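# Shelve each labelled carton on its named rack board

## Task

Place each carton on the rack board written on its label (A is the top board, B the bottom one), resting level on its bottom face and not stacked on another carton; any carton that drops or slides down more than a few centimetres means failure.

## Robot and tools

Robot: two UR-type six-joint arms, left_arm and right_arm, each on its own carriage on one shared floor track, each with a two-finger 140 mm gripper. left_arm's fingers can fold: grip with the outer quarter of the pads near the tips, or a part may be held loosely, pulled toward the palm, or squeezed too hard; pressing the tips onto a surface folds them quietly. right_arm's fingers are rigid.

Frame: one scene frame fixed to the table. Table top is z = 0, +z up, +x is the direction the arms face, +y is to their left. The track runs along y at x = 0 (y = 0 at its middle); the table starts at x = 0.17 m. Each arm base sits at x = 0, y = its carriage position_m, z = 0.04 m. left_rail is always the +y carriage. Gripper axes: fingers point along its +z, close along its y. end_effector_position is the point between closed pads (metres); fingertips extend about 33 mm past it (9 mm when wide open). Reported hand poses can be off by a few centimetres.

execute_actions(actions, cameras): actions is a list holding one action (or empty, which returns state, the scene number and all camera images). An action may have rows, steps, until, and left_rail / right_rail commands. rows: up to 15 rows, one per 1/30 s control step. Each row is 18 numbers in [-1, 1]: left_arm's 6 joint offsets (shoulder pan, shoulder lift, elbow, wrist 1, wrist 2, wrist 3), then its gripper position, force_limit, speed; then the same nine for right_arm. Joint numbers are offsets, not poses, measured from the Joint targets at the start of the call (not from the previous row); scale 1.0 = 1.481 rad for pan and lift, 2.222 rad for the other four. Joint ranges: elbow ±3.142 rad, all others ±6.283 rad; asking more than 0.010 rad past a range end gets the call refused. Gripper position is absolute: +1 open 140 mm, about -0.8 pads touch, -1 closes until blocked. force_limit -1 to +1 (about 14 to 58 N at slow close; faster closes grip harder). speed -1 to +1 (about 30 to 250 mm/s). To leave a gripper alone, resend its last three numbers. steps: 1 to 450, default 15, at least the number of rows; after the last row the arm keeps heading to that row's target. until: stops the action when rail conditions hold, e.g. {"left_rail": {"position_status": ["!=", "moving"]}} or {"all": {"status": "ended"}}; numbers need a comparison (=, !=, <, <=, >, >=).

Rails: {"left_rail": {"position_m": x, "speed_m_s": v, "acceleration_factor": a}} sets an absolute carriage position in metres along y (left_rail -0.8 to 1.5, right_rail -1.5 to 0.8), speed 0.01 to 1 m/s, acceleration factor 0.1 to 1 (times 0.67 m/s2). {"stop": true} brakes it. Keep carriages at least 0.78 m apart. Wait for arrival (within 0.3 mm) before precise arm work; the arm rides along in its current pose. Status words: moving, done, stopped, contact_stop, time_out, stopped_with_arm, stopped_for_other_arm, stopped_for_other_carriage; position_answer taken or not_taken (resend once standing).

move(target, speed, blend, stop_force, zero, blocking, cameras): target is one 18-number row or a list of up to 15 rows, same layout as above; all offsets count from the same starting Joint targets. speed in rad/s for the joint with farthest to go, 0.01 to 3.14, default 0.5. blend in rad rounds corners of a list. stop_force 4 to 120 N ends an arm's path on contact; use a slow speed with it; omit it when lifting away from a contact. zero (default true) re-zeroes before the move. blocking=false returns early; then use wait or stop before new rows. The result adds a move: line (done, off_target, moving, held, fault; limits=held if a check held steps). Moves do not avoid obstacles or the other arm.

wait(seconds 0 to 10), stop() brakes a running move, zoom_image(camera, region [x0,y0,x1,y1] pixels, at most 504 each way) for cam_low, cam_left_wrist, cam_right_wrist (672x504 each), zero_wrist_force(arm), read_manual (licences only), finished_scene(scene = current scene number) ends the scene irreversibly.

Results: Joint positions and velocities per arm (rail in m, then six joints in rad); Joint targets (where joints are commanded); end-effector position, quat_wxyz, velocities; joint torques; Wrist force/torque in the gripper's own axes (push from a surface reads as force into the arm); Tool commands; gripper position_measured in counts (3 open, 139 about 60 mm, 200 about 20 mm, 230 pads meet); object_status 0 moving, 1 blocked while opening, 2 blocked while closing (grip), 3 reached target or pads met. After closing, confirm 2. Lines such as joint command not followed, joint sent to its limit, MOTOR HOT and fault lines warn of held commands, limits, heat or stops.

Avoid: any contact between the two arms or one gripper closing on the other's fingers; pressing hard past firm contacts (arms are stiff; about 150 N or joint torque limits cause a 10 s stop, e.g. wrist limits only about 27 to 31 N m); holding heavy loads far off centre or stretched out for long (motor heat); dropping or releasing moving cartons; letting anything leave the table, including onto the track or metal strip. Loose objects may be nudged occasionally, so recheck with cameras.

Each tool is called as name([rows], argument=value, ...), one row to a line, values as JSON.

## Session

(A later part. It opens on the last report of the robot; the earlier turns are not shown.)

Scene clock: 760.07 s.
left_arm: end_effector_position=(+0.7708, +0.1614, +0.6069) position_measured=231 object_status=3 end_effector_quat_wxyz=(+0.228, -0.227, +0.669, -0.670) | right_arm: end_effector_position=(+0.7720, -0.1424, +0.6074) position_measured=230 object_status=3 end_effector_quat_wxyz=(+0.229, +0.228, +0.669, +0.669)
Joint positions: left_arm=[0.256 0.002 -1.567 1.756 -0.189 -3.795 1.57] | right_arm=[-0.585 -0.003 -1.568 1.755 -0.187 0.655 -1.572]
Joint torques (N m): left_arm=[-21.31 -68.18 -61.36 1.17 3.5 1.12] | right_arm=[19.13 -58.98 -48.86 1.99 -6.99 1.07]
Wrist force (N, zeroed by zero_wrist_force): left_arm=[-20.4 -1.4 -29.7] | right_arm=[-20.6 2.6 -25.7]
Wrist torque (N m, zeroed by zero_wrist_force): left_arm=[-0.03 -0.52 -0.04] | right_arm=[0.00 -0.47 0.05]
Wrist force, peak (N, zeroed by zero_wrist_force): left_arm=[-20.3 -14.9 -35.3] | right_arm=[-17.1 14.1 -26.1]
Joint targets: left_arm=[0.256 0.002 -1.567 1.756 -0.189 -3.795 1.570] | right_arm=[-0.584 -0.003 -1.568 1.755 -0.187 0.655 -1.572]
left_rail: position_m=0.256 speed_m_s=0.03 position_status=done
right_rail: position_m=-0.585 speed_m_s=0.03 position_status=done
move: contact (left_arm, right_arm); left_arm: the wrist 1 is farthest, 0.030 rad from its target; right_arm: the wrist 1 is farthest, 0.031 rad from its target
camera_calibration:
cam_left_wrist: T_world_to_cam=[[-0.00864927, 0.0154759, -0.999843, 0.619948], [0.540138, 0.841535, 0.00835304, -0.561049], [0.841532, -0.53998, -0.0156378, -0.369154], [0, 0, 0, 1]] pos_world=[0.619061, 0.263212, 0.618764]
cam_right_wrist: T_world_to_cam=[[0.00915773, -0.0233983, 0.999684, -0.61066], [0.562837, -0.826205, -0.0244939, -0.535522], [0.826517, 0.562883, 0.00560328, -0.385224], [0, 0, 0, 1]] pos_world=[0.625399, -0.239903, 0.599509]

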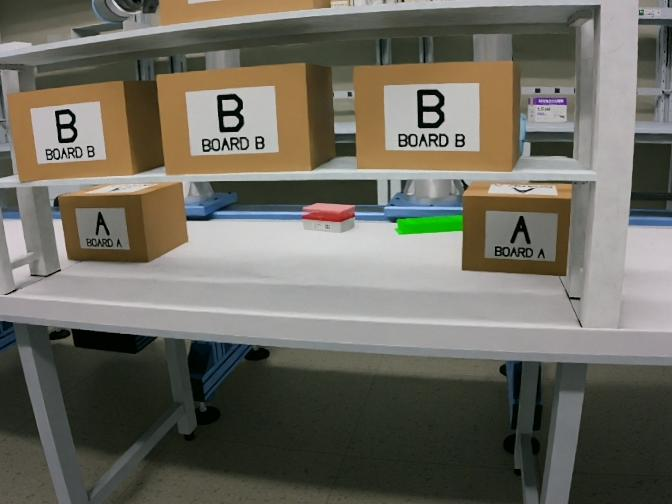

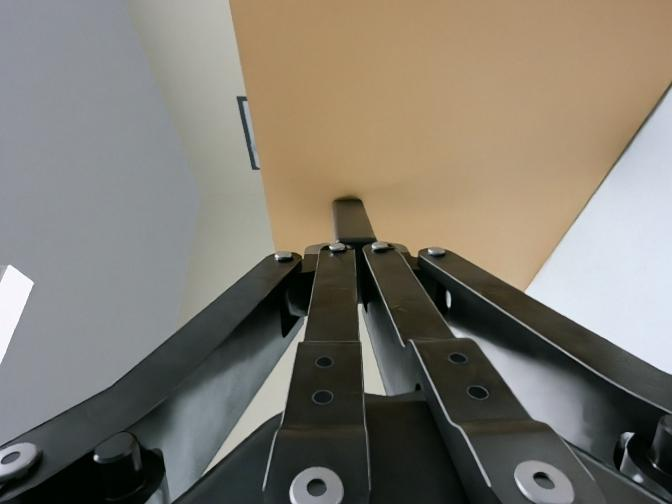

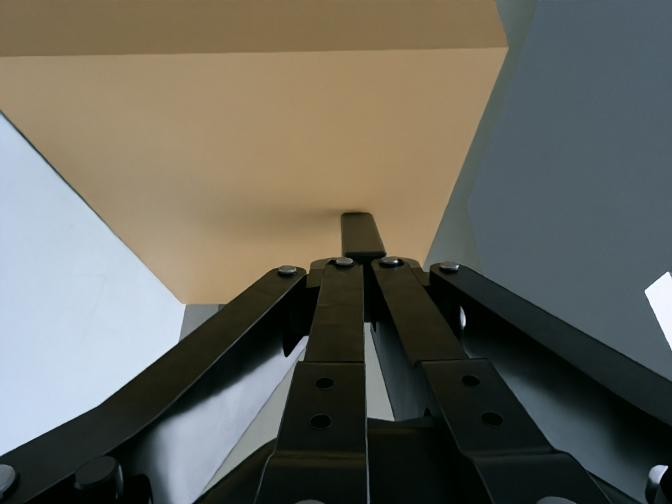

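execute_actions([
  {"left_rail":{"position_m":0.286,"speed_m_s":0.05},"right_rail":{"position_m":-0.614,"speed_m_s":0.05},"steps":100,"until":{"all":{"status":"ended"}}},
])

move([
  [0,-0.1337,0.0531,0.0361,0,0,-1,-1,-1,0,-0.1337,0.0531,0.0361,0,0,-1,-1,-1],
  [0,-0.3808,0.153,0.1004,0,0,-1,-1,-1,0,-0.3808,0.153,0.1004,0,0,-1,-1,-1],
], blend=0.03)

execute_actions([
  {"left_rail":{"position_m":-0.2,"speed_m_s":0.6},"right_rail":{"position_m":-1.114,"speed_m_s":0.6},"steps":150,"until":{"all":{"status":"ended"}}},
])

move(target=[0,0.5855,0.2422,-0.632,0,0,-1,-1,-1,0,0.5855,0.2422,-0.632,0,0,-1,-1,-1])

zero_wrist_force(arm="left_arm")

zero_wrist_force(arm="right_arm")

execute_actions([
  {"left_rail":{"position_m":-0.235,"speed_m_s":0.03},"right_rail":{"position_m":-1.08,"speed_m_s":0.03},"steps":150,"until":{"all":{"status":"ended"}}},
], cameras=["all"])

Scene clock: 785.20 s.
left_arm: end_effector_position=(+0.7708, +0.1913, +0.6069) position_measured=231 object_status=3 end_effector_quat_wxyz=(+0.228, -0.227, +0.669, -0.670) | right_arm: end_effector_position=(+0.7719, -0.1718, +0.6075) position_measured=230 object_status=3 end_effector_quat_wxyz=(+0.229, +0.228, +0.669, +0.669)
Joint positions: left_arm=[0.286 0.002 -1.567 1.756 -0.189 -3.795 1.57] | right_arm=[-0.614 -0.003 -1.568 1.755 -0.187 0.655 -1.572]
Joint torques (N m): left_arm=[7.5 -69.08 -53.68 -0.88 -2.05 1.22] | right_arm=[-8.45 -58.24 -44.65 0.37 2.7 0.98]
Wrist force (N, zeroed by zero_wrist_force): left_arm=[0.5 -0.3 -0.1] | right_arm=[6.0 1.6 -2.5]
Wrist torque (N m, zeroed by zero_wrist_force): left_arm=[-0.11 -0.12 0.00] | right_arm=[0.37 -1.39 0.02]
Wrist force, peak (N, zeroed by zero_wrist_force): left_arm=[-20.5 -1.6 -30.2] | right_arm=[-20.8 3.1 -25.9]
Joint targets: left_arm=[0.286 0.002 -1.567 1.756 -0.189 -3.795 1.570] | right_arm=[-0.614 -0.003 -1.568 1.755 -0.187 0.655 -1.572]
Tool commands: left_gripper/position=-1.0 left_gripper/force_limit=-1.0 left_gripper/speed=-1.0 right_gripper/position=-1.0 right_gripper/force_limit=-1.0 right_gripper/speed=-1.0
left_rail: position_m=0.286 speed_m_s=0.05 position_status=done
right_rail: position_m=-0.614 speed_m_s=0.05 position_status=done

Scene clock: 786.93 s.
left_arm: end_effector_position=(+0.4528, +0.1907, +0.6407) position_measured=231 object_status=3 end_effector_quat_wxyz=(+0.228, -0.227, +0.669, -0.670) | right_arm: end_effector_position=(+0.4539, -0.1710, +0.6411) position_measured=230 object_status=3 end_effector_quat_wxyz=(+0.229, +0.228, +0.669, +0.669)
Joint positions: left_arm=[0.286 0.002 -2.131 2.095 0.034 -3.795 1.57] | right_arm=[-0.614 -0.003 -2.132 2.095 0.036 0.655 -1.572]
Joint torques (N m): left_arm=[7.49 -21.16 -38.89 1.22 -1.64 1.14] | right_arm=[-14.96 -8.95 -34.87 1.88 2.88 0.97]
Wrist force (N, zeroed by zero_wrist_force): left_arm=[0.5 -0.2 -0.5] | right_arm=[5.4 1.3 -3.1]
Wrist torque (N m, zeroed by zero_wrist_force): left_arm=[-0.05 -0.10 -0.01] | right_arm=[0.29 -1.21 0.01]
Wrist force, peak (N, zeroed by zero_wrist_force): left_arm=[2.6 0.0 -1.9] | right_arm=[7.7 1.2 -4.8]
Joint targets: left_arm=[0.286 0.002 -2.132 2.096 0.034 -3.795 1.570] | right_arm=[-0.614 -0.003 -2.132 2.095 0.036 0.655 -1.572]
left_rail: position_m=0.286 speed_m_s=0.05 position_status=done
right_rail: position_m=-0.614 speed_m_s=0.05 position_status=done
move: done

Scene clock: 788.93 s.
left_arm: end_effector_position=(+0.4527, -0.2953, +0.6407) position_measured=231 object_status=3 end_effector_quat_wxyz=(+0.228, -0.227, +0.669, -0.670) | right_arm: end_effector_position=(+0.4538, -0.6710, +0.6411) position_measured=230 object_status=3 end_effector_quat_wxyz=(+0.229, +0.228, +0.669, +0.669)
Joint positions: left_arm=[-0.2 0.002 -2.132 2.096 0.034 -3.795 1.57] | right_arm=[-1.114 -0.003 -2.132 2.095 0.036 0.655 -1.572]
Joint torques (N m): left_arm=[2.32 -17.6 -45.49 0.63 -1.7 0.72] | right_arm=[-11.93 -9.64 -40.15 0.3 2.84 1.11]
Wrist force (N, zeroed by zero_wrist_force): left_arm=[0.2 -0.4 -0.3] | right_arm=[5.7 1.7 -2.8]
Wrist torque (N m, zeroed by zero_wrist_force): left_arm=[-0.11 -0.04 -0.01] | right_arm=[0.39 -1.29 0.01]
Wrist force, peak (N, zeroed by zero_wrist_force): left_arm=[-0.9 -0.2 -2.1] | right_arm=[6.4 1.5 -1.9]
Joint targets: left_arm=[-0.200 0.002 -2.132 2.096 0.034 -3.795 1.570] | right_arm=[-1.114 -0.003 -2.132 2.095 0.036 0.655 -1.572]
Tool commands: left_gripper/position=-1.0 left_gripper/force_limit=-1.0 left_gripper/speed=-1.0 right_gripper/position=-1.0 right_gripper/force_limit=-1.0 right_gripper/speed=-1.0
left_rail: position_m=-0.200 speed_m_s=0.60 position_status=done
right_rail: position_m=-1.114 speed_m_s=0.60 position_status=done

Scene clock: 792.37 s.
left_arm: end_effector_position=(+0.5065, -0.2952, +0.1252) position_measured=231 object_status=3 end_effector_quat_wxyz=(+0.228, -0.227, +0.669, -0.670) | right_arm: end_effector_position=(+0.5083, -0.6712, +0.1253) position_measured=230 object_status=3 end_effector_quat_wxyz=(+0.229, +0.228, +0.669, +0.669)
Joint positions: left_arm=[-0.2 0.002 -1.264 2.634 -1.37 -3.795 1.57] | right_arm=[-1.114 -0.003 -1.265 2.633 -1.368 0.655 -1.572]
Joint torques (N m): left_arm=[-9.16 -17.41 -0.99 -5.17 -1.71 0.76] | right_arm=[-7.77 -29.41 -2.34 -6.15 2.86 1.04]
Wrist force (N, zeroed by zero_wrist_force): left_arm=[0.1 -0.1 -0.1] | right_arm=[5.5 1.8 -2.4]
Wrist torque (N m, zeroed by zero_wrist_force): left_arm=[-0.03 -0.01 0.00] | right_arm=[0.43 -1.25 0.09]
Wrist force, peak (N, zeroed by zero_wrist_force): left_arm=[1.6 -2.3 -1.0] | right_arm=[6.8 3.4 -3.5]
Joint targets: left_arm=[-0.200 0.002 -1.264 2.634 -1.370 -3.795 1.570] | right_arm=[-1.114 -0.003 -1.265 2.633 -1.368 0.655 -1.572]
left_rail: position_m=-0.200 speed_m_s=0.60 position_status=done
right_rail: position_m=-1.114 speed_m_s=0.60 position_status=done
move: done

Wrist force sensor zeroed.

Wrist force sensor zeroed.

Scene clock: 793.83 s.
left_arm: end_effector_position=(+0.5064, -0.3302, +0.1252) position_measured=231 object_status=3 end_effector_quat_wxyz=(+0.228, -0.227, +0.669, -0.670) | right_arm: end_effector_position=(+0.5083, -0.6372, +0.1253) position_measured=230 object_status=3 end_effector_quat_wxyz=(+0.229, +0.228, +0.669, +0.669)
Joint positions: left_arm=[-0.235 0.002 -1.264 2.634 -1.37 -3.795 1.57] | right_arm=[-1.08 -0.003 -1.265 2.633 -1.368 0.655 -1.572]
Joint torques (N m): left_arm=[-14.36 -19.1 -3.62 -4.43 1.35 1.38] | right_arm=[-3.65 -28.94 -2.15 -6.12 2.93 0.62]
Wrist force (N, zeroed by zero_wrist_force): left_arm=[-5.4 0.4 -6.6] | right_arm=[-0.1 -0.4 0.0]
Wrist torque (N m, zeroed by zero_wrist_force): left_arm=[0.01 -0.10 0.00] | right_arm=[-0.07 0.01 0.00]
Wrist force, peak (N, zeroed by zero_wrist_force): left_arm=[-5.9 0.2 -7.1] | right_arm=[-0.9 0.0 -1.4]
Joint targets: left_arm=[-0.235 0.002 -1.264 2.634 -1.370 -3.795 1.570] | right_arm=[-1.080 -0.003 -1.265 2.633 -1.368 0.655 -1.572]
Tool commands: left_gripper/position=-1.0 left_gripper/force_limit=-1.0 left_gripper/speed=-1.0 right_gripper/position=-1.0 right_gripper/force_limit=-1.0 right_gripper/speed=-1.0
left_rail: position_m=-0.235 speed_m_s=0.03 position_status=done
right_rail: position_m=-1.080 speed_m_s=0.03 position_status=done
camera_calibration:
cam_left_wrist: T_world_to_cam=[[-0.0087877, 0.0154409, -0.999842, 0.143686], [0.540092, 0.841566, 0.00824971, -0.000531165], [0.84156, -0.539934, -0.0157349, -0.41971], [0, 0, 0, 1]] pos_world=[0.354761, -0.228388, 0.137064]
cam_right_wrist: T_world_to_cam=[[0.00929674, -0.023424, 0.999682, -0.137843], [0.562833, -0.826205, -0.0245933, -0.807706], [0.826518, 0.562883, 0.00550277, 0.113956], [0, 0, 0, 1]] pos_world=[0.361699, -0.734703, 0.117308]

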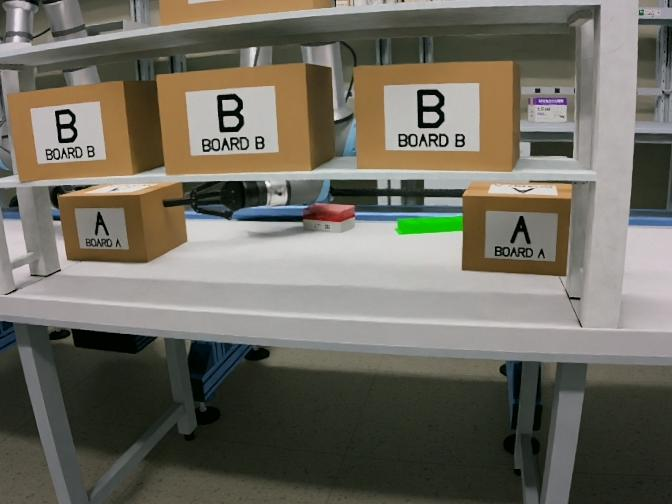

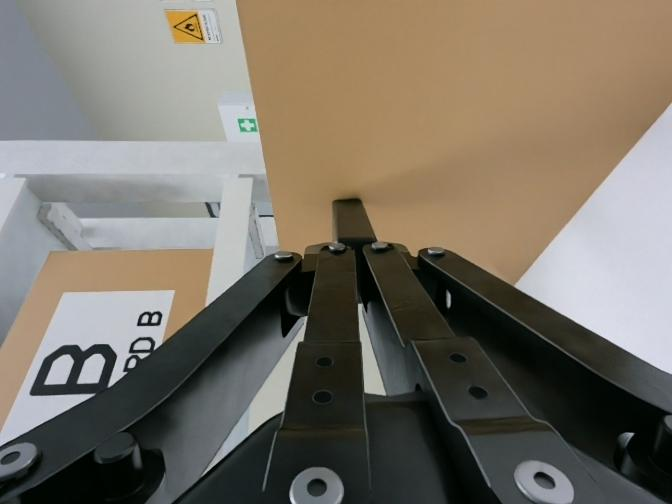

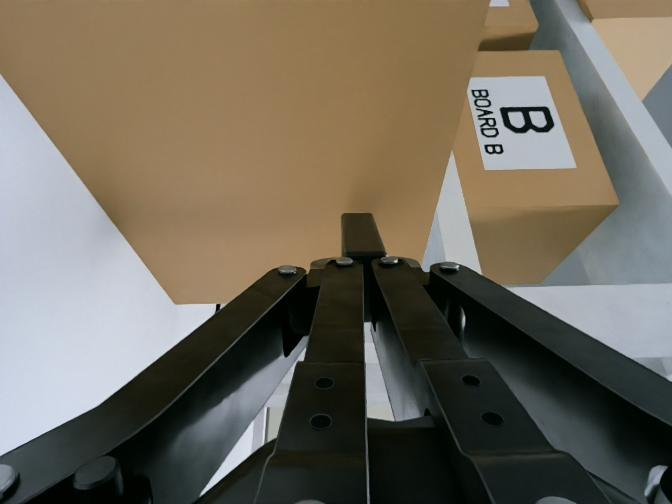

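execute_actions([
  {"right_rail":{"position_m":-1.07},"steps":100,"until":{"all":{"status":"ended"}}},
], cameras=["cam_right_wrist","cam_left_wrist"])

Scene clock: 799.60 s.
left_arm: end_effector_position=(+0.5065, -0.3301, +0.1252) position_measured=231 object_status=3 end_effector_quat_wxyz=(+0.228, -0.227, +0.669, -0.670) | right_arm: end_effector_position=(+0.5084, -0.6274, +0.1253) position_measured=230 object_status=3 end_effector_quat_wxyz=(+0.229, +0.228, +0.669, +0.669)
Joint positions: left_arm=[-0.235 0.002 -1.264 2.634 -1.37 -3.795 1.57] | right_arm=[-1.07 -0.003 -1.265 2.633 -1.368 0.655 -1.572]
Joint torques (N m): left_arm=[-33.2 -21.11 -23.73 -0.04 12.49 0.89] | right_arm=[42.34 -28.64 -8.5 -4.05 -20 0.7]
Wrist force (N, zeroed by zero_wrist_force): left_arm=[-45.9 -3.6 -65.6] | right_arm=[-55.0 4.9 -71.2]
Wrist torque (N m, zeroed by zero_wrist_force): left_arm=[0.15 -1.03 -0.05] | right_arm=[-0.10 -0.63 0.05]
Wrist force, peak (N, zeroed by zero_wrist_force): left_arm=[-45.7 -3.9 -66.0] | right_arm=[-55.0 4.9 -71.2]
Joint targets: left_arm=[-0.235 0.002 -1.264 2.634 -1.370 -3.795 1.570] | right_arm=[-1.070 -0.003 -1.265 2.633 -1.368 0.655 -1.572]
Tool commands: left_gripper/position=-1.0 left_gripper/force_limit=-1.0 left_gripper/speed=-1.0 right_gripper/position=-1.0 right_gripper/force_limit=-1.0 right_gripper/speed=-1.0
left_rail: position_m=-0.235 speed_m_s=0.03 position_status=done
right_rail: position_m=-1.070 speed_m_s=0.03 position_status=done
camera_calibration:
cam_left_wrist: T_world_to_cam=[[-0.00879085, 0.0154404, -0.999842, 0.143687], [0.539904, 0.841686, 0.00825105, -0.000437691], [0.84168, -0.539747, -0.0157355, -0.41971], [0, 0, 0, 1]] pos_world=[0.354761, -0.228387, 0.137064]
cam_right_wrist: T_world_to_cam=[[0.009283, -0.0234289, 0.999682, -0.137611], [0.562352, -0.826532, -0.0245929, -0.79965], [0.826846, 0.562402, 0.0055026, 0.107834], [0, 0, 0, 1]] pos_world=[0.3618, -0.724806, 0.117308]
Images, in order (width x height): cam_left_wrist 672x504, cam_right_wrist 672x504.

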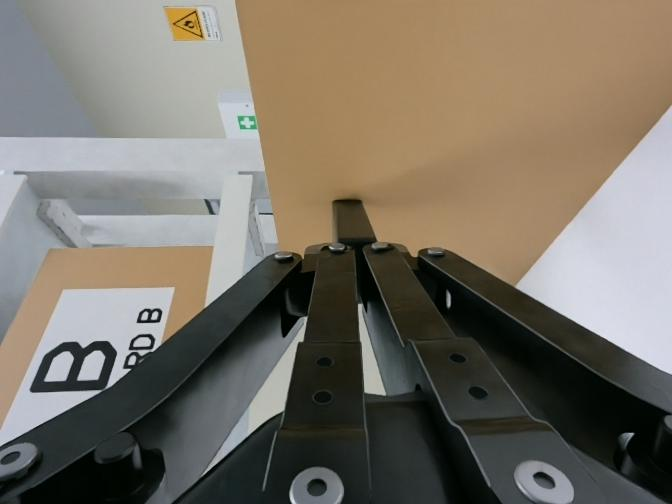

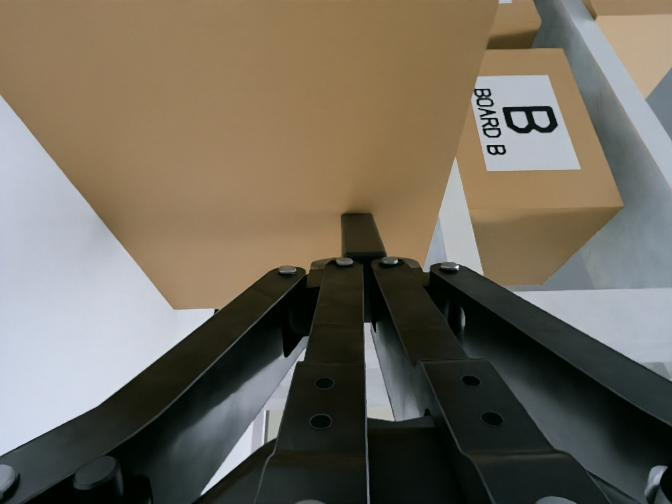

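move(target=[0,-0.2491,-0.0272,0.193,0,0,-1,-1,-1,0,-0.2491,-0.0272,0.193,0,0,-1,-1,-1], speed=0.15, cameras=["all"])

Scene clock: 833.17 s.
left_arm: end_effector_position=(+0.5062, -0.3302, +0.2510) position_measured=231 object_status=3 end_effector_quat_wxyz=(+0.228, -0.227, +0.669, -0.670) | right_arm: end_effector_position=(+0.5078, -0.6271, +0.2513) position_measured=230 object_status=3 end_effector_quat_wxyz=(+0.229, +0.228, +0.669, +0.669)
Joint positions: left_arm=[-0.235 0.002 -1.633 2.573 -0.942 -3.795 1.57] | right_arm=[-1.07 -0.003 -1.634 2.573 -0.94 0.655 -1.572]
Joint torques (N m): left_arm=[-53.32 -49.44 -48.46 -0.22 23.63 0.77] | right_arm=[32.63 -40.28 -37.3 0.3 -21.33 0.58]
Wrist force (N, zeroed by zero_wrist_force): left_arm=[-51.2 8.5 -66.1] | right_arm=[-54.8 -9.8 -64.0]
Wrist torque (N m, zeroed by zero_wrist_force): left_arm=[-0.29 -1.26 0.13] | right_arm=[0.11 -0.74 -0.14]
Wrist force, peak (N, zeroed by zero_wrist_force): left_arm=[-52.1 9.3 -67.0] | right_arm=[-58.3 3.6 -71.8]
Joint targets: left_arm=[-0.235 0.002 -1.633 2.573 -0.942 -3.795 1.570] | right_arm=[-1.070 -0.003 -1.634 2.573 -0.939 0.655 -1.572]
left_rail: position_m=-0.235 speed_m_s=0.03 position_status=done
right_rail: position_m=-1.070 speed_m_s=0.03 position_status=done
move: done
camera_calibration:
cam_left_wrist: T_world_to_cam=[[-0.00820292, 0.0154312, -0.999847, 0.269257], [0.540093, 0.841562, 0.00855731, -0.00148876], [0.841565, -0.53994, -0.0152376, -0.417612], [0, 0, 0, 1]] pos_world=[0.354461, -0.228388, 0.262865]
cam_right_wrist: T_world_to_cam=[[0.00866011, -0.0233777, 0.999689, -0.263303], [0.562897, -0.826173, -0.0241963, -0.796077], [0.826482, 0.562932, 0.00600447, 0.107918], [0, 0, 0, 1]] pos_world=[0.361198, -0.724603, 0.243311]

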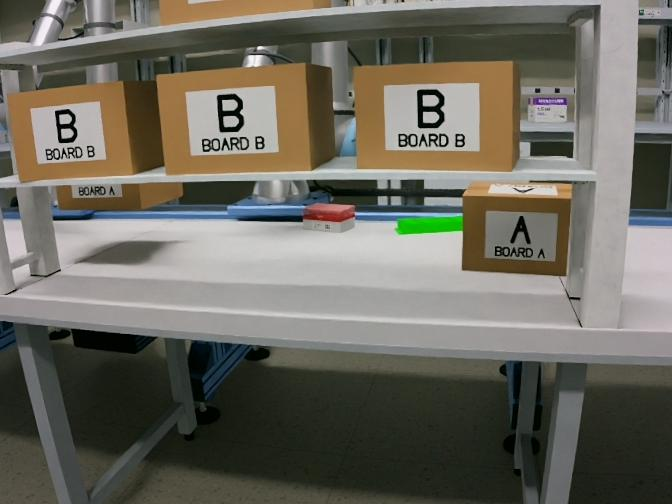

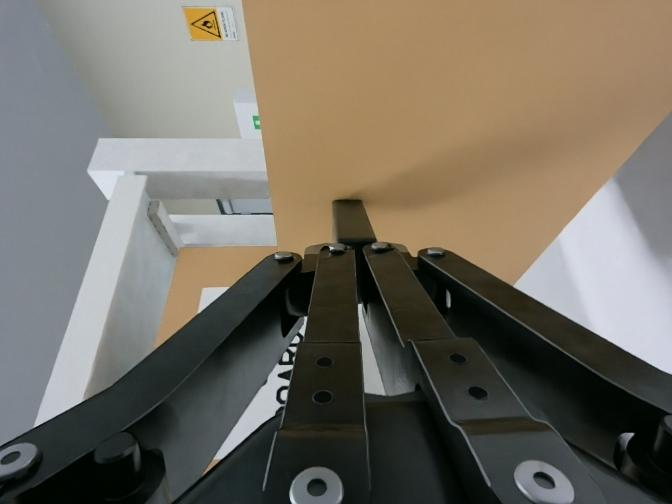

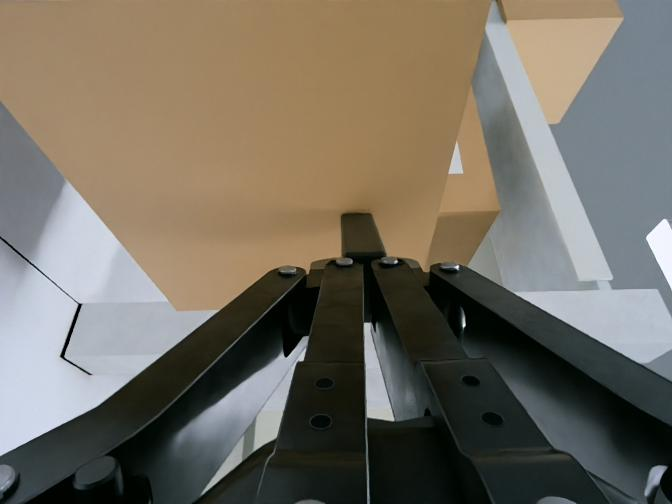

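move([
  [0,-0.1649,-0.0604,0.1704,0,0,-1,-1,-1,0,-0.1649,-0.0604,0.1704,0,0,-1,-1,-1],
  [0,-0.2454,-0.1416,0.3052,0,0,-1,-1,-1,0,-0.2454,-0.1416,0.3052,0,0,-1,-1,-1],
  [0,-0.2693,-0.2359,0.4154,0,0,-1,-1,-1,0,-0.2693,-0.2359,0.4154,0,0,-1,-1,-1],
], speed=0.25, blend=0.03)

execute_actions([
  {"left_rail":{"position_m":-0.155,"speed_m_s":0.05,"acceleration_factor":0.1},"right_rail":{"position_m":-0.99,"speed_m_s":0.05,"acceleration_factor":0.1},"steps":250,"until":{"all":{"status":"ended"}}},
], cameras=["cam_left_wrist","cam_right_wrist"])

move([
  [0,0.18,-0.0787,-0.0413,0,0,-1,-1,-1,0,0.18,-0.0787,-0.0413,0,0,-1,-1,-1],
  [0,0.307,-0.1542,-0.0505,0,0,-1,-1,-1,0,0.307,-0.1542,-0.0505,0,0,-1,-1,-1],
], speed=0.15, blend=0.03, stop_force=45, cameras=["all"])

Scene clock: 850.03 s.
left_arm: end_effector_position=(+0.5060, -0.3302, +0.6400) position_measured=231 object_status=3 end_effector_quat_wxyz=(+0.228, -0.227, +0.669, -0.670) | right_arm: end_effector_position=(+0.5072, -0.6272, +0.6404) position_measured=230 object_status=3 end_effector_quat_wxyz=(+0.229, +0.228, +0.669, +0.669)
Joint positions: left_arm=[-0.235 0.002 -2.032 2.049 -0.019 -3.795 1.57] | right_arm=[-1.07 -0.003 -2.033 2.049 -0.017 0.655 -1.572]
Joint torques (N m): left_arm=[-46.08 -31.71 -72.08 -0.26 23.99 1] | right_arm=[27.75 -25.3 -58.75 0.54 -9.06 0.79]
Wrist force (N, zeroed by zero_wrist_force): left_arm=[-49.7 8.1 -65.5] | right_arm=[-53.7 -9.2 -63.2]
Wrist torque (N m, zeroed by zero_wrist_force): left_arm=[-0.32 -1.31 0.11] | right_arm=[0.10 -0.72 -0.16]
Wrist force, peak (N, zeroed by zero_wrist_force): left_arm=[-51.2 8.4 -66.8] | right_arm=[-55.0 -10.5 -64.1]
Joint targets: left_arm=[-0.235 0.002 -2.032 2.049 -0.019 -3.795 1.570] | right_arm=[-1.070 -0.003 -2.033 2.048 -0.016 0.655 -1.572]
left_rail: position_m=-0.235 speed_m_s=0.03 position_status=done
right_rail: position_m=-1.070 speed_m_s=0.03 position_status=done
move: done

Scene clock: 852.60 s.
left_arm: end_effector_position=(+0.5060, -0.2502, +0.6401) position_measured=231 object_status=3 end_effector_quat_wxyz=(+0.228, -0.227, +0.669, -0.670) | right_arm: end_effector_position=(+0.5071, -0.5472, +0.6405) position_measured=230 object_status=3 end_effector_quat_wxyz=(+0.229, +0.228, +0.669, +0.669)
Joint positions: left_arm=[-0.155 0.002 -2.032 2.049 -0.019 -3.795 1.57] | right_arm=[-0.99 -0.003 -2.033 2.048 -0.016 0.655 -1.572]
Joint torques (N m): left_arm=[-42.27 -33.89 -68.73 -0.17 23.9 0.99] | right_arm=[30.33 -24.04 -56.12 -0.11 -8.96 0.79]
Wrist force (N, zeroed by zero_wrist_force): left_arm=[-51.4 8.5 -66.7] | right_arm=[-55.0 -9.3 -64.6]
Wrist torque (N m, zeroed by zero_wrist_force): left_arm=[-0.30 -1.22 0.13] | right_arm=[0.09 -0.77 -0.16]
Wrist force, peak (N, zeroed by zero_wrist_force): left_arm=[-51.5 8.7 -67.3] | right_arm=[-55.5 -10.1 -65.0]
Joint targets: left_arm=[-0.155 0.002 -2.032 2.049 -0.019 -3.795 1.570] | right_arm=[-0.990 -0.003 -2.033 2.048 -0.016 0.655 -1.572]
Tool commands: left_gripper/position=-1.0 left_gripper/force_limit=-1.0 left_gripper/speed=-1.0 right_gripper/position=-1.0 right_gripper/force_limit=-1.0 right_gripper/speed=-1.0
left_rail: position_m=-0.155 speed_m_s=0.05 position_status=done
right_rail: position_m=-0.990 speed_m_s=0.05 position_status=done
camera_calibration:
cam_left_wrist: T_world_to_cam=[[-0.00806505, 0.0154625, -0.999848, 0.657018], [0.540094, 0.84156, 0.00865803, -0.0721554], [0.841566, -0.539942, -0.0151384, -0.368469], [0, 0, 0, 1]] pos_world=[0.35436, -0.148388, 0.651965]
cam_right_wrist: T_world_to_cam=[[0.00857604, -0.0234349, 0.999689, -0.650513], [0.562852, -0.826203, -0.0241966, -0.720232], [0.826513, 0.562884, 0.00610481, 0.0609369], [0, 0, 0, 1]] pos_world=[0.360598, -0.644603, 0.632511]
Images, in order (width x height): cam_left_wrist 672x504, cam_right_wrist 672x504.

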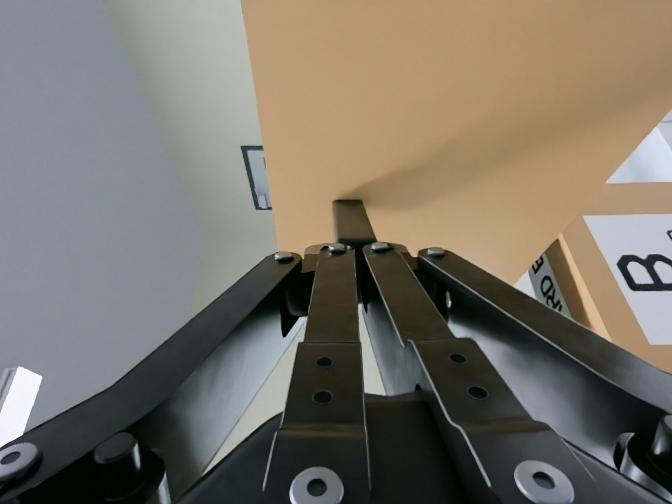

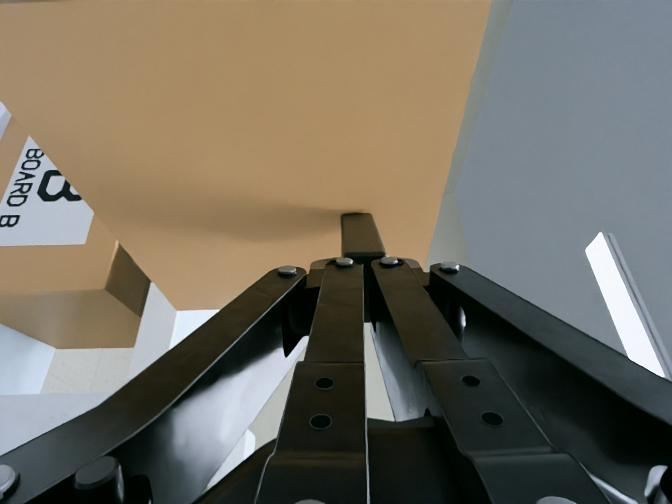

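Scene clock: 856.70 s.
left_arm: end_effector_position=(+0.7701, -0.2496, +0.6403) position_measured=231 object_status=3 end_effector_quat_wxyz=(+0.228, -0.227, +0.669, -0.670) | right_arm: end_effector_position=(+0.7712, -0.5479, +0.6409) position_measured=230 object_status=3 end_effector_quat_wxyz=(+0.229, +0.228, +0.669, +0.669)
Joint positions: left_arm=[-0.155 0.002 -1.577 1.707 -0.131 -3.794 1.57] | right_arm=[-0.99 -0.003 -1.578 1.706 -0.129 0.655 -1.572]
Joint torques (N m): left_arm=[-38.65 -32.92 -69.46 -8.3 9.39 1] | right_arm=[29.45 -46 -57.18 -8.55 -9.07 0.65]
Wrist force (N, zeroed by zero_wrist_force): left_arm=[-25.7 6.9 -42.3] | right_arm=[-34.0 -9.0 -39.7]
Wrist torque (N m, zeroed by zero_wrist_force): left_arm=[-0.55 -1.72 0.17] | right_arm=[0.22 -0.39 -0.20]
Wrist force, peak (N, zeroed by zero_wrist_force): left_arm=[-50.2 7.9 -67.9] | right_arm=[-54.8 -10.7 -65.1]
Joint targets: left_arm=[-0.155 0.002 -1.577 1.707 -0.131 -3.795 1.570] | right_arm=[-0.990 -0.003 -1.578 1.706 -0.129 0.655 -1.572]
left_rail: position_m=-0.155 speed_m_s=0.05 position_status=done
right_rail: position_m=-0.990 speed_m_s=0.05 position_status=done
move: done
camera_calibration:
cam_left_wrist: T_world_to_cam=[[-0.00798066, 0.015408, -0.999849, 0.659179], [0.540209, 0.841486, 0.00865567, -0.215326], [0.841493, -0.540058, -0.0150391, -0.590354], [0, 0, 0, 1]] pos_world=[0.618361, -0.147788, 0.652065]
cam_right_wrist: T_world_to_cam=[[0.00851935, -0.0233525, 0.999691, -0.65301], [0.562854, -0.826205, -0.0240966, -0.8696], [0.826513, 0.562885, 0.00610533, -0.156896], [0, 0, 0, 1]] pos_world=[0.624698, -0.645403, 0.632811]

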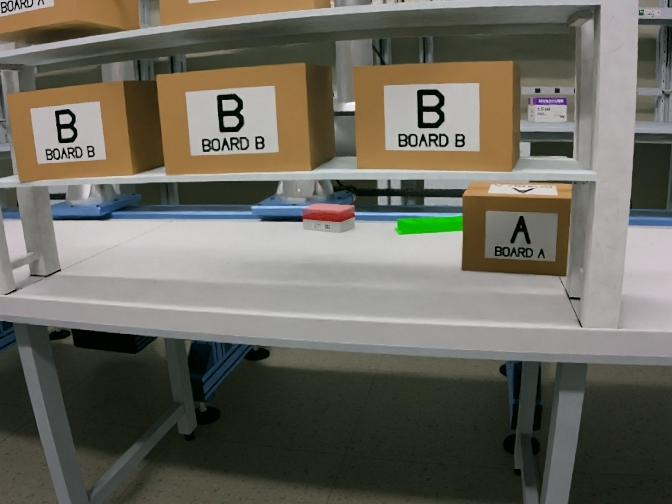

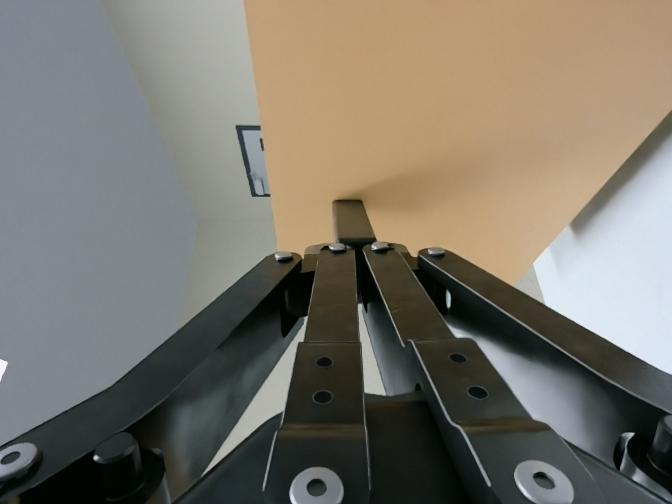

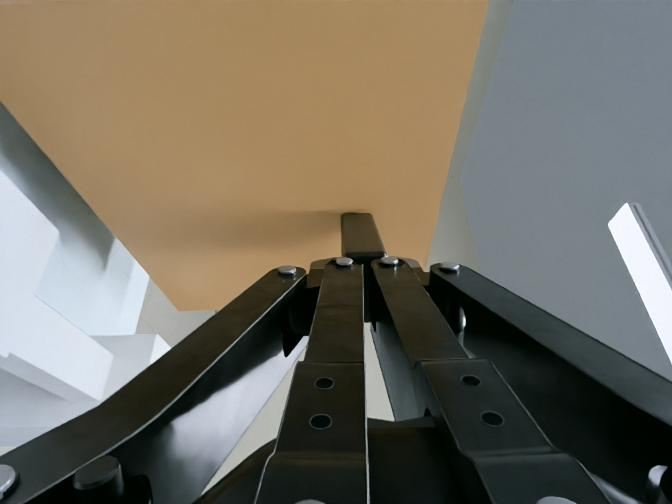

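move(target=[0,0.0097,0.0335,-0.04,0,0,-1,-1,-1,0,0.0097,0.0335,-0.04,0,0,-1,-1,-1], speed=0.04, stop_force=15)

execute_actions([
  {"left_rail":{"position_m":-0.148,"acceleration_factor":1},"right_rail":{"position_m":-1.02,"acceleration_factor":1},"steps":100,"until":{"all":{"status":"ended"}}},
], cameras=["all"])

Scene clock: 867.17 s.
left_arm: end_effector_position=(+0.7706, -0.2496, +0.6071) position_measured=231 object_status=3 end_effector_quat_wxyz=(+0.228, -0.227, +0.669, -0.670) | right_arm: end_effector_position=(+0.7718, -0.5479, +0.6077) position_measured=230 object_status=3 end_effector_quat_wxyz=(+0.229, +0.228, +0.669, +0.669)
Joint positions: left_arm=[-0.155 0.002 -1.568 1.756 -0.19 -3.795 1.57] | right_arm=[-0.99 -0.003 -1.569 1.755 -0.188 0.655 -1.572]
Joint torques (N m): left_arm=[-34.38 -66.62 -61.11 0.85 4.79 1.47] | right_arm=[29.63 -59.23 -47.35 2.14 -9.35 0.42]
Wrist force (N, zeroed by zero_wrist_force): left_arm=[-28.4 -2.8 -44.6] | right_arm=[-33.7 4.1 -40.5]
Wrist torque (N m, zeroed by zero_wrist_force): left_arm=[0.10 -0.99 -0.08] | right_arm=[-0.18 -0.56 -0.01]
Wrist force, peak (N, zeroed by zero_wrist_force): left_arm=[-24.8 -16.5 -50.5] | right_arm=[-30.4 13.6 -47.7]
Joint targets: left_arm=[-0.155 0.002 -1.568 1.756 -0.190 -3.795 1.570] | right_arm=[-0.990 -0.003 -1.569 1.755 -0.188 0.655 -1.572]
left_rail: position_m=-0.155 speed_m_s=0.05 position_status=done
right_rail: position_m=-0.990 speed_m_s=0.05 position_status=done
move: contact (left_arm, right_arm); left_arm: the wrist 1 is farthest, 0.030 rad from its target; right_arm: the wrist 1 is farthest, 0.030 rad from its target

Scene clock: 868.10 s.
left_arm: end_effector_position=(+0.7706, -0.2426, +0.6072) position_measured=231 object_status=3 end_effector_quat_wxyz=(+0.228, -0.227, +0.669, -0.670) | right_arm: end_effector_position=(+0.7718, -0.5778, +0.6077) position_measured=230 object_status=3 end_effector_quat_wxyz=(+0.229, +0.228, +0.669, +0.669)
Joint positions: left_arm=[-0.148 0.002 -1.568 1.756 -0.19 -3.795 1.57] | right_arm=[-1.02 -0.003 -1.569 1.755 -0.188 0.655 -1.572]
Joint torques (N m): left_arm=[15.17 -71.12 -54.08 0.47 -1.43 1.23] | right_arm=[-14.1 -59.29 -42.57 -2.89 2.88 0.73]
Wrist force (N, zeroed by zero_wrist_force): left_arm=[2.5 0.4 1.1] | right_arm=[0.8 -2.7 0.0]
Wrist torque (N m, zeroed by zero_wrist_force): left_arm=[-0.05 -0.35 0.00] | right_arm=[-0.61 -0.21 -0.08]
Wrist force, peak (N, zeroed by zero_wrist_force): left_arm=[-28.6 -1.6 -44.1] | right_arm=[-34.0 3.3 -40.3]
Joint targets: left_arm=[-0.148 0.002 -1.568 1.756 -0.190 -3.795 1.570] | right_arm=[-1.020 -0.003 -1.569 1.755 -0.188 0.655 -1.572]
Tool commands: left_gripper/position=-1.0 left_gripper/force_limit=-1.0 left_gripper/speed=-1.0 right_gripper/position=-1.0 right_gripper/force_limit=-1.0 right_gripper/speed=-1.0
left_rail: position_m=-0.148 speed_m_s=0.05 position_status=done
right_rail: position_m=-1.020 speed_m_s=0.05 position_status=done
camera_calibration:
cam_left_wrist: T_world_to_cam=[[-0.00770489, 0.0154704, -0.999851, 0.62572], [0.54021, 0.841483, 0.00885712, -0.221379], [0.841495, -0.540061, -0.0148408, -0.587702], [0, 0, 0, 1]] pos_world=[0.61896, -0.140788, 0.618866]
cam_right_wrist: T_world_to_cam=[[0.00821739, -0.0234399, 0.999691, -0.620394], [0.562908, -0.826171, -0.0239984, -0.895455], [0.826479, 0.562932, 0.00640552, -0.140403], [0, 0, 0, 1]] pos_world=[0.625197, -0.675303, 0.599613]

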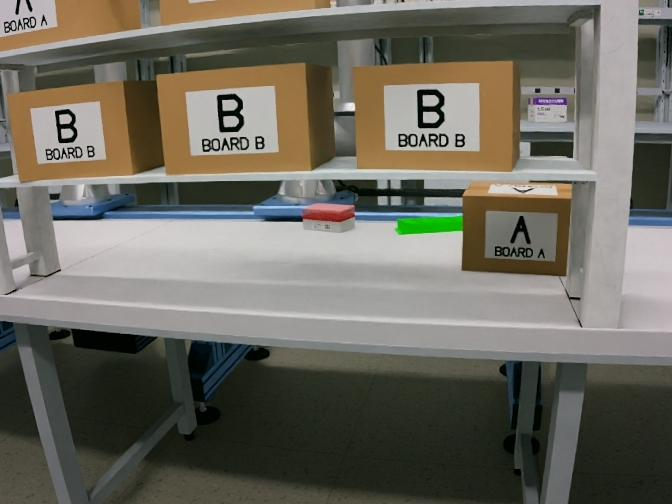

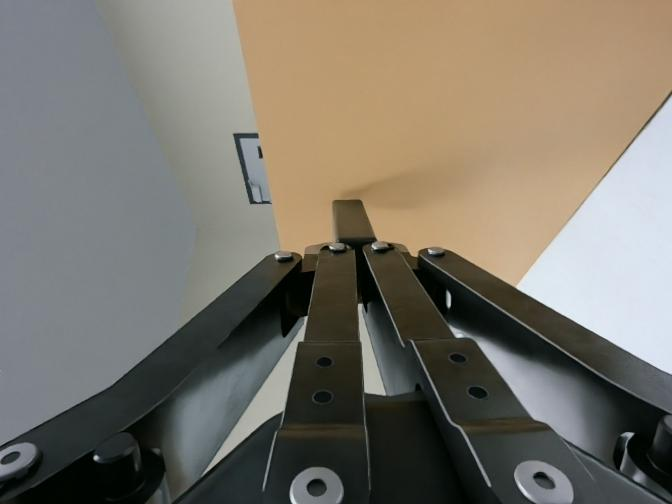

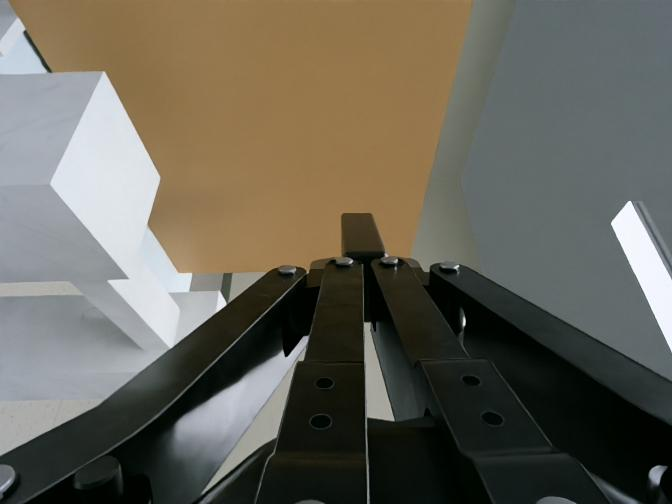

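move([
  [0,-0.1337,0.0531,0.0361,0,0,-1,-1,-1,0,-0.1337,0.0531,0.0361,0,0,-1,-1,-1],
  [0,-0.3808,0.153,0.1004,0,0,-1,-1,-1,0,-0.3808,0.153,0.1004,0,0,-1,-1,-1],
], blend=0.03)

execute_actions([
  {"left_rail":{"position_m":0.76,"speed_m_s":0.6},"right_rail":{"position_m":-0.141,"speed_m_s":0.6},"steps":150,"until":{"all":{"status":"ended"}}},
])

move(target=[0,0.5791,0.2546,-0.6397,0,0,-1,-1,-1,0,0.5791,0.2546,-0.6397,0,0,-1,-1,-1])

zero_wrist_force(arm="left_arm")

zero_wrist_force(arm="right_arm")

execute_actions([
  {"left_rail":{"position_m":0.728,"speed_m_s":0.03},"right_rail":{"position_m":-0.109,"speed_m_s":0.03},"steps":150,"until":{"all":{"status":"ended"}}},
], cameras=["all"])

Scene clock: 881.93 s.
left_arm: end_effector_position=(+0.4527, -0.2433, +0.6409) position_measured=231 object_status=3 end_effector_quat_wxyz=(+0.228, -0.227, +0.669, -0.670) | right_arm: end_effector_position=(+0.4538, -0.5770, +0.6412) position_measured=230 object_status=3 end_effector_quat_wxyz=(+0.229, +0.227, +0.669, +0.669)
Joint positions: left_arm=[-0.148 0.002 -2.132 2.096 0.033 -3.795 1.57] | right_arm=[-1.02 -0.003 -2.132 2.095 0.035 0.655 -1.572]
Joint torques (N m): left_arm=[8.58 -22.15 -38.91 1.72 -1.74 1.12] | right_arm=[6.6 -6.9 -34.65 1.41 2.9 0.73]
Wrist force (N, zeroed by zero_wrist_force): left_arm=[0.3 0.0 -0.2] | right_arm=[0.5 -2.5 -0.6]
Wrist torque (N m, zeroed by zero_wrist_force): left_arm=[-0.02 -0.07 -0.01] | right_arm=[-0.58 -0.11 -0.08]
Wrist force, peak (N, zeroed by zero_wrist_force): left_arm=[2.7 0.2 -1.9] | right_arm=[2.7 -3.0 -2.1]
Joint targets: left_arm=[-0.148 0.002 -2.132 2.096 0.033 -3.795 1.570] | right_arm=[-1.020 -0.003 -2.133 2.095 0.035 0.655 -1.572]
left_rail: position_m=-0.148 speed_m_s=0.05 position_status=done
right_rail: position_m=-1.020 speed_m_s=0.05 position_status=done
move: done

Scene clock: 884.63 s.
left_arm: end_effector_position=(+0.4526, +0.6647, +0.6408) position_measured=231 object_status=3 end_effector_quat_wxyz=(+0.228, -0.227, +0.669, -0.670) | right_arm: end_effector_position=(+0.4537, -0.2314, +0.6412) position_measured=230 object_status=3 end_effector_quat_wxyz=(+0.229, +0.227, +0.669, +0.669)
Joint positions: left_arm=[0.76 0.002 -2.132 2.096 0.033 -3.795 1.57] | right_arm=[-0.674 -0.003 -2.133 2.095 0.035 0.655 -1.572]
Joint torques (N m): left_arm=[-9.69 -19.98 -47.32 0.25 -1.26 1.19] | right_arm=[9.53 -8.39 -43.03 0.15 2.62 0.82]
Wrist force (N, zeroed by zero_wrist_force): left_arm=[0.1 -0.3 -0.1] | right_arm=[0.4 -2.7 -0.6]
Wrist torque (N m, zeroed by zero_wrist_force): left_arm=[-0.06 -0.02 -0.02] | right_arm=[-0.66 -0.08 -0.08]
Wrist force, peak (N, zeroed by zero_wrist_force): left_arm=[-0.6 0.0 -1.6] | right_arm=[2.9 -2.8 2.4]
Joint targets: left_arm=[0.760 0.002 -2.132 2.096 0.033 -3.795 1.570] | right_arm=[-0.674 -0.003 -2.133 2.095 0.035 0.655 -1.572]
Tool commands: left_gripper/position=-1.0 left_gripper/force_limit=-1.0 left_gripper/speed=-1.0 right_gripper/position=-1.0 right_gripper/force_limit=-1.0 right_gripper/speed=-1.0
left_rail: position_m=0.760 speed_m_s=0.60 position_status=done
right_rail: position_m=-0.674 speed_m_s=0.60 position_status=stopped_for_other_carriage position_answer=taken

Scene clock: 888.10 s.
left_arm: end_effector_position=(+0.4906, +0.6648, +0.1251) position_measured=231 object_status=3 end_effector_quat_wxyz=(+0.228, -0.227, +0.669, -0.670) | right_arm: end_effector_position=(+0.4925, -0.2315, +0.1251) position_measured=230 object_status=3 end_effector_quat_wxyz=(+0.229, +0.228, +0.669, +0.669)
Joint positions: left_arm=[0.76 0.002 -1.274 2.661 -1.388 -3.795 1.57] | right_arm=[-0.674 -0.003 -1.275 2.661 -1.386 0.655 -1.572]
Joint torques (N m): left_arm=[-14.78 -17.99 1.47 -5.55 -1.86 1.24] | right_arm=[5.74 -25.85 -0.85 -5.65 2.79 0.75]
Wrist force (N, zeroed by zero_wrist_force): left_arm=[-0.1 -0.3 0.2] | right_arm=[0.6 -2.3 -0.1]
Wrist torque (N m, zeroed by zero_wrist_force): left_arm=[-0.06 0.02 0.00] | right_arm=[-0.51 -0.14 -0.03]
Wrist force, peak (N, zeroed by zero_wrist_force): left_arm=[1.4 -2.3 -1.0] | right_arm=[1.3 -3.6 -0.6]
Joint targets: left_arm=[0.760 0.002 -1.274 2.662 -1.388 -3.795 1.570] | right_arm=[-0.674 -0.003 -1.275 2.661 -1.386 0.655 -1.572]
left_rail: position_m=0.760 speed_m_s=0.60 position_status=done
right_rail: position_m=-0.674 speed_m_s=0.60 position_status=stopped_for_other_carriage position_answer=taken
move: done

Wrist force sensor zeroed.

Wrist force sensor zeroed.

Scene clock: 896.10 s.
left_arm: end_effector_position=(+0.4906, +0.6328, +0.1250) position_measured=231 object_status=3 end_effector_quat_wxyz=(+0.228, -0.227, +0.669, -0.670) | right_arm: end_effector_position=(+0.4924, +0.0066, +0.1251) position_measured=230 object_status=3 end_effector_quat_wxyz=(+0.229, +0.228, +0.669, +0.669) end_effector_velocity=(+0.000, +0.030, +0.000) end_effector_angular_velocity=(+0.001, +0.001, -0.001)
Joint positions: left_arm=[0.728 0.002 -1.274 2.662 -1.388 -3.795 1.57] | right_arm=[-0.436 -0.003 -1.275 2.661 -1.386 0.655 -1.572]
Joint velocities: left_arm=[within noise] | right_arm=[0.03 0 0.001 0 -0.001 0.001 0.001]
Joint torques (N m): left_arm=[10.82 -21.38 -0.47 -4.92 -1.47 0.92] | right_arm=[-8.17 -25.97 -1.62 -5.65 2.51 0.47]
Wrist force (N, zeroed by zero_wrist_force): left_arm=[0.3 0.3 0.0] | right_arm=[-0.1 -0.1 -0.1]
Wrist torque (N m, zeroed by zero_wrist_force): left_arm=[0.05 -0.07 0.00] | right_arm=[-0.01 0.03 0.00]
Wrist force, peak (N, zeroed by zero_wrist_force): left_arm=[-0.9 0.3 -1.5] | right_arm=[-0.9 -0.3 -0.8]
Joint targets: left_arm=[0.728 0.002 -1.274 2.662 -1.388 -3.795 1.570] | right_arm=[-0.435 -0.003 -1.275 2.661 -1.386 0.655 -1.572]
Tool commands: left_gripper/position=-1.0 left_gripper/force_limit=-1.0 left_gripper/speed=-1.0 right_gripper/position=-1.0 right_gripper/force_limit=-1.0 right_gripper/speed=-1.0
left_rail: position_m=0.728 speed_m_s=0.03 position_status=done
right_rail: position_m=-0.436 position_m_goal=-0.109 speed_m_s=0.03 position_status=moving position_answer=taken
not at rest: the robot was still moving 3 seconds after this call's last action.
camera_calibration:
cam_left_wrist: T_world_to_cam=[[-0.00878715, 0.0154447, -0.999842, 0.128575], [0.540137, 0.841537, 0.00825232, -0.802281], [0.841531, -0.539979, -0.015737, 0.113614], [0, 0, 0, 1]] pos_world=[0.338861, 0.734512, 0.136964]
cam_right_wrist: T_world_to_cam=[[0.00929674, -0.023424, 0.999682, -0.122515], [0.562833, -0.826205, -0.0245933, -0.266849], [0.826518, 0.562883, 0.00550277, -0.235286], [0, 0, 0, 1]] pos_world=[0.345799, -0.0909034, 0.117208]

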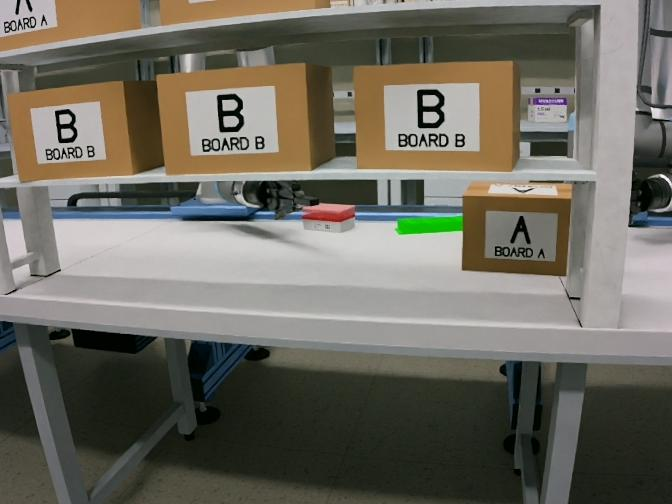

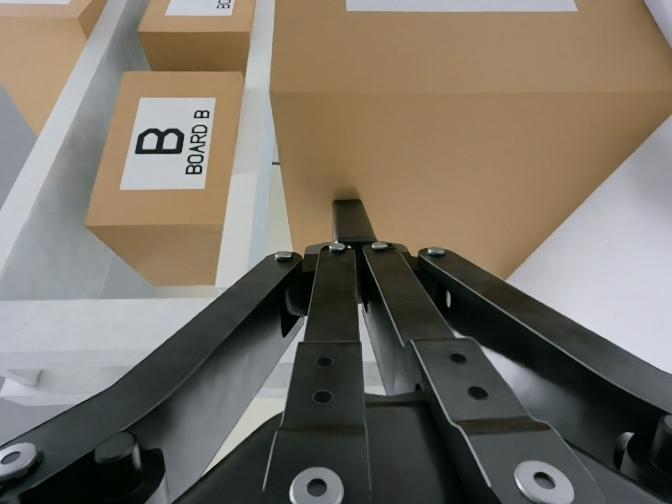

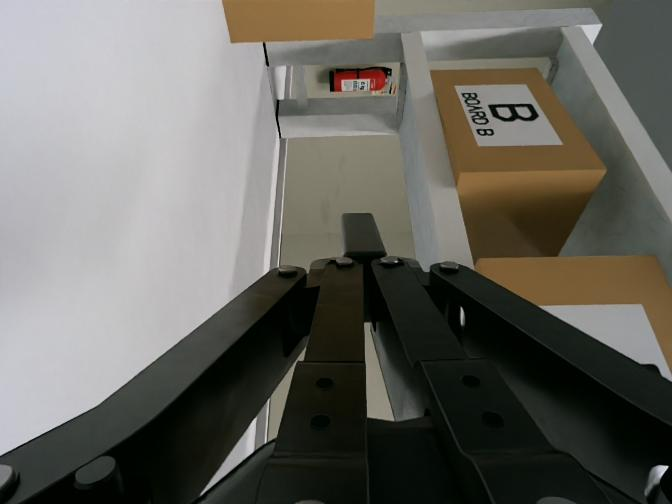

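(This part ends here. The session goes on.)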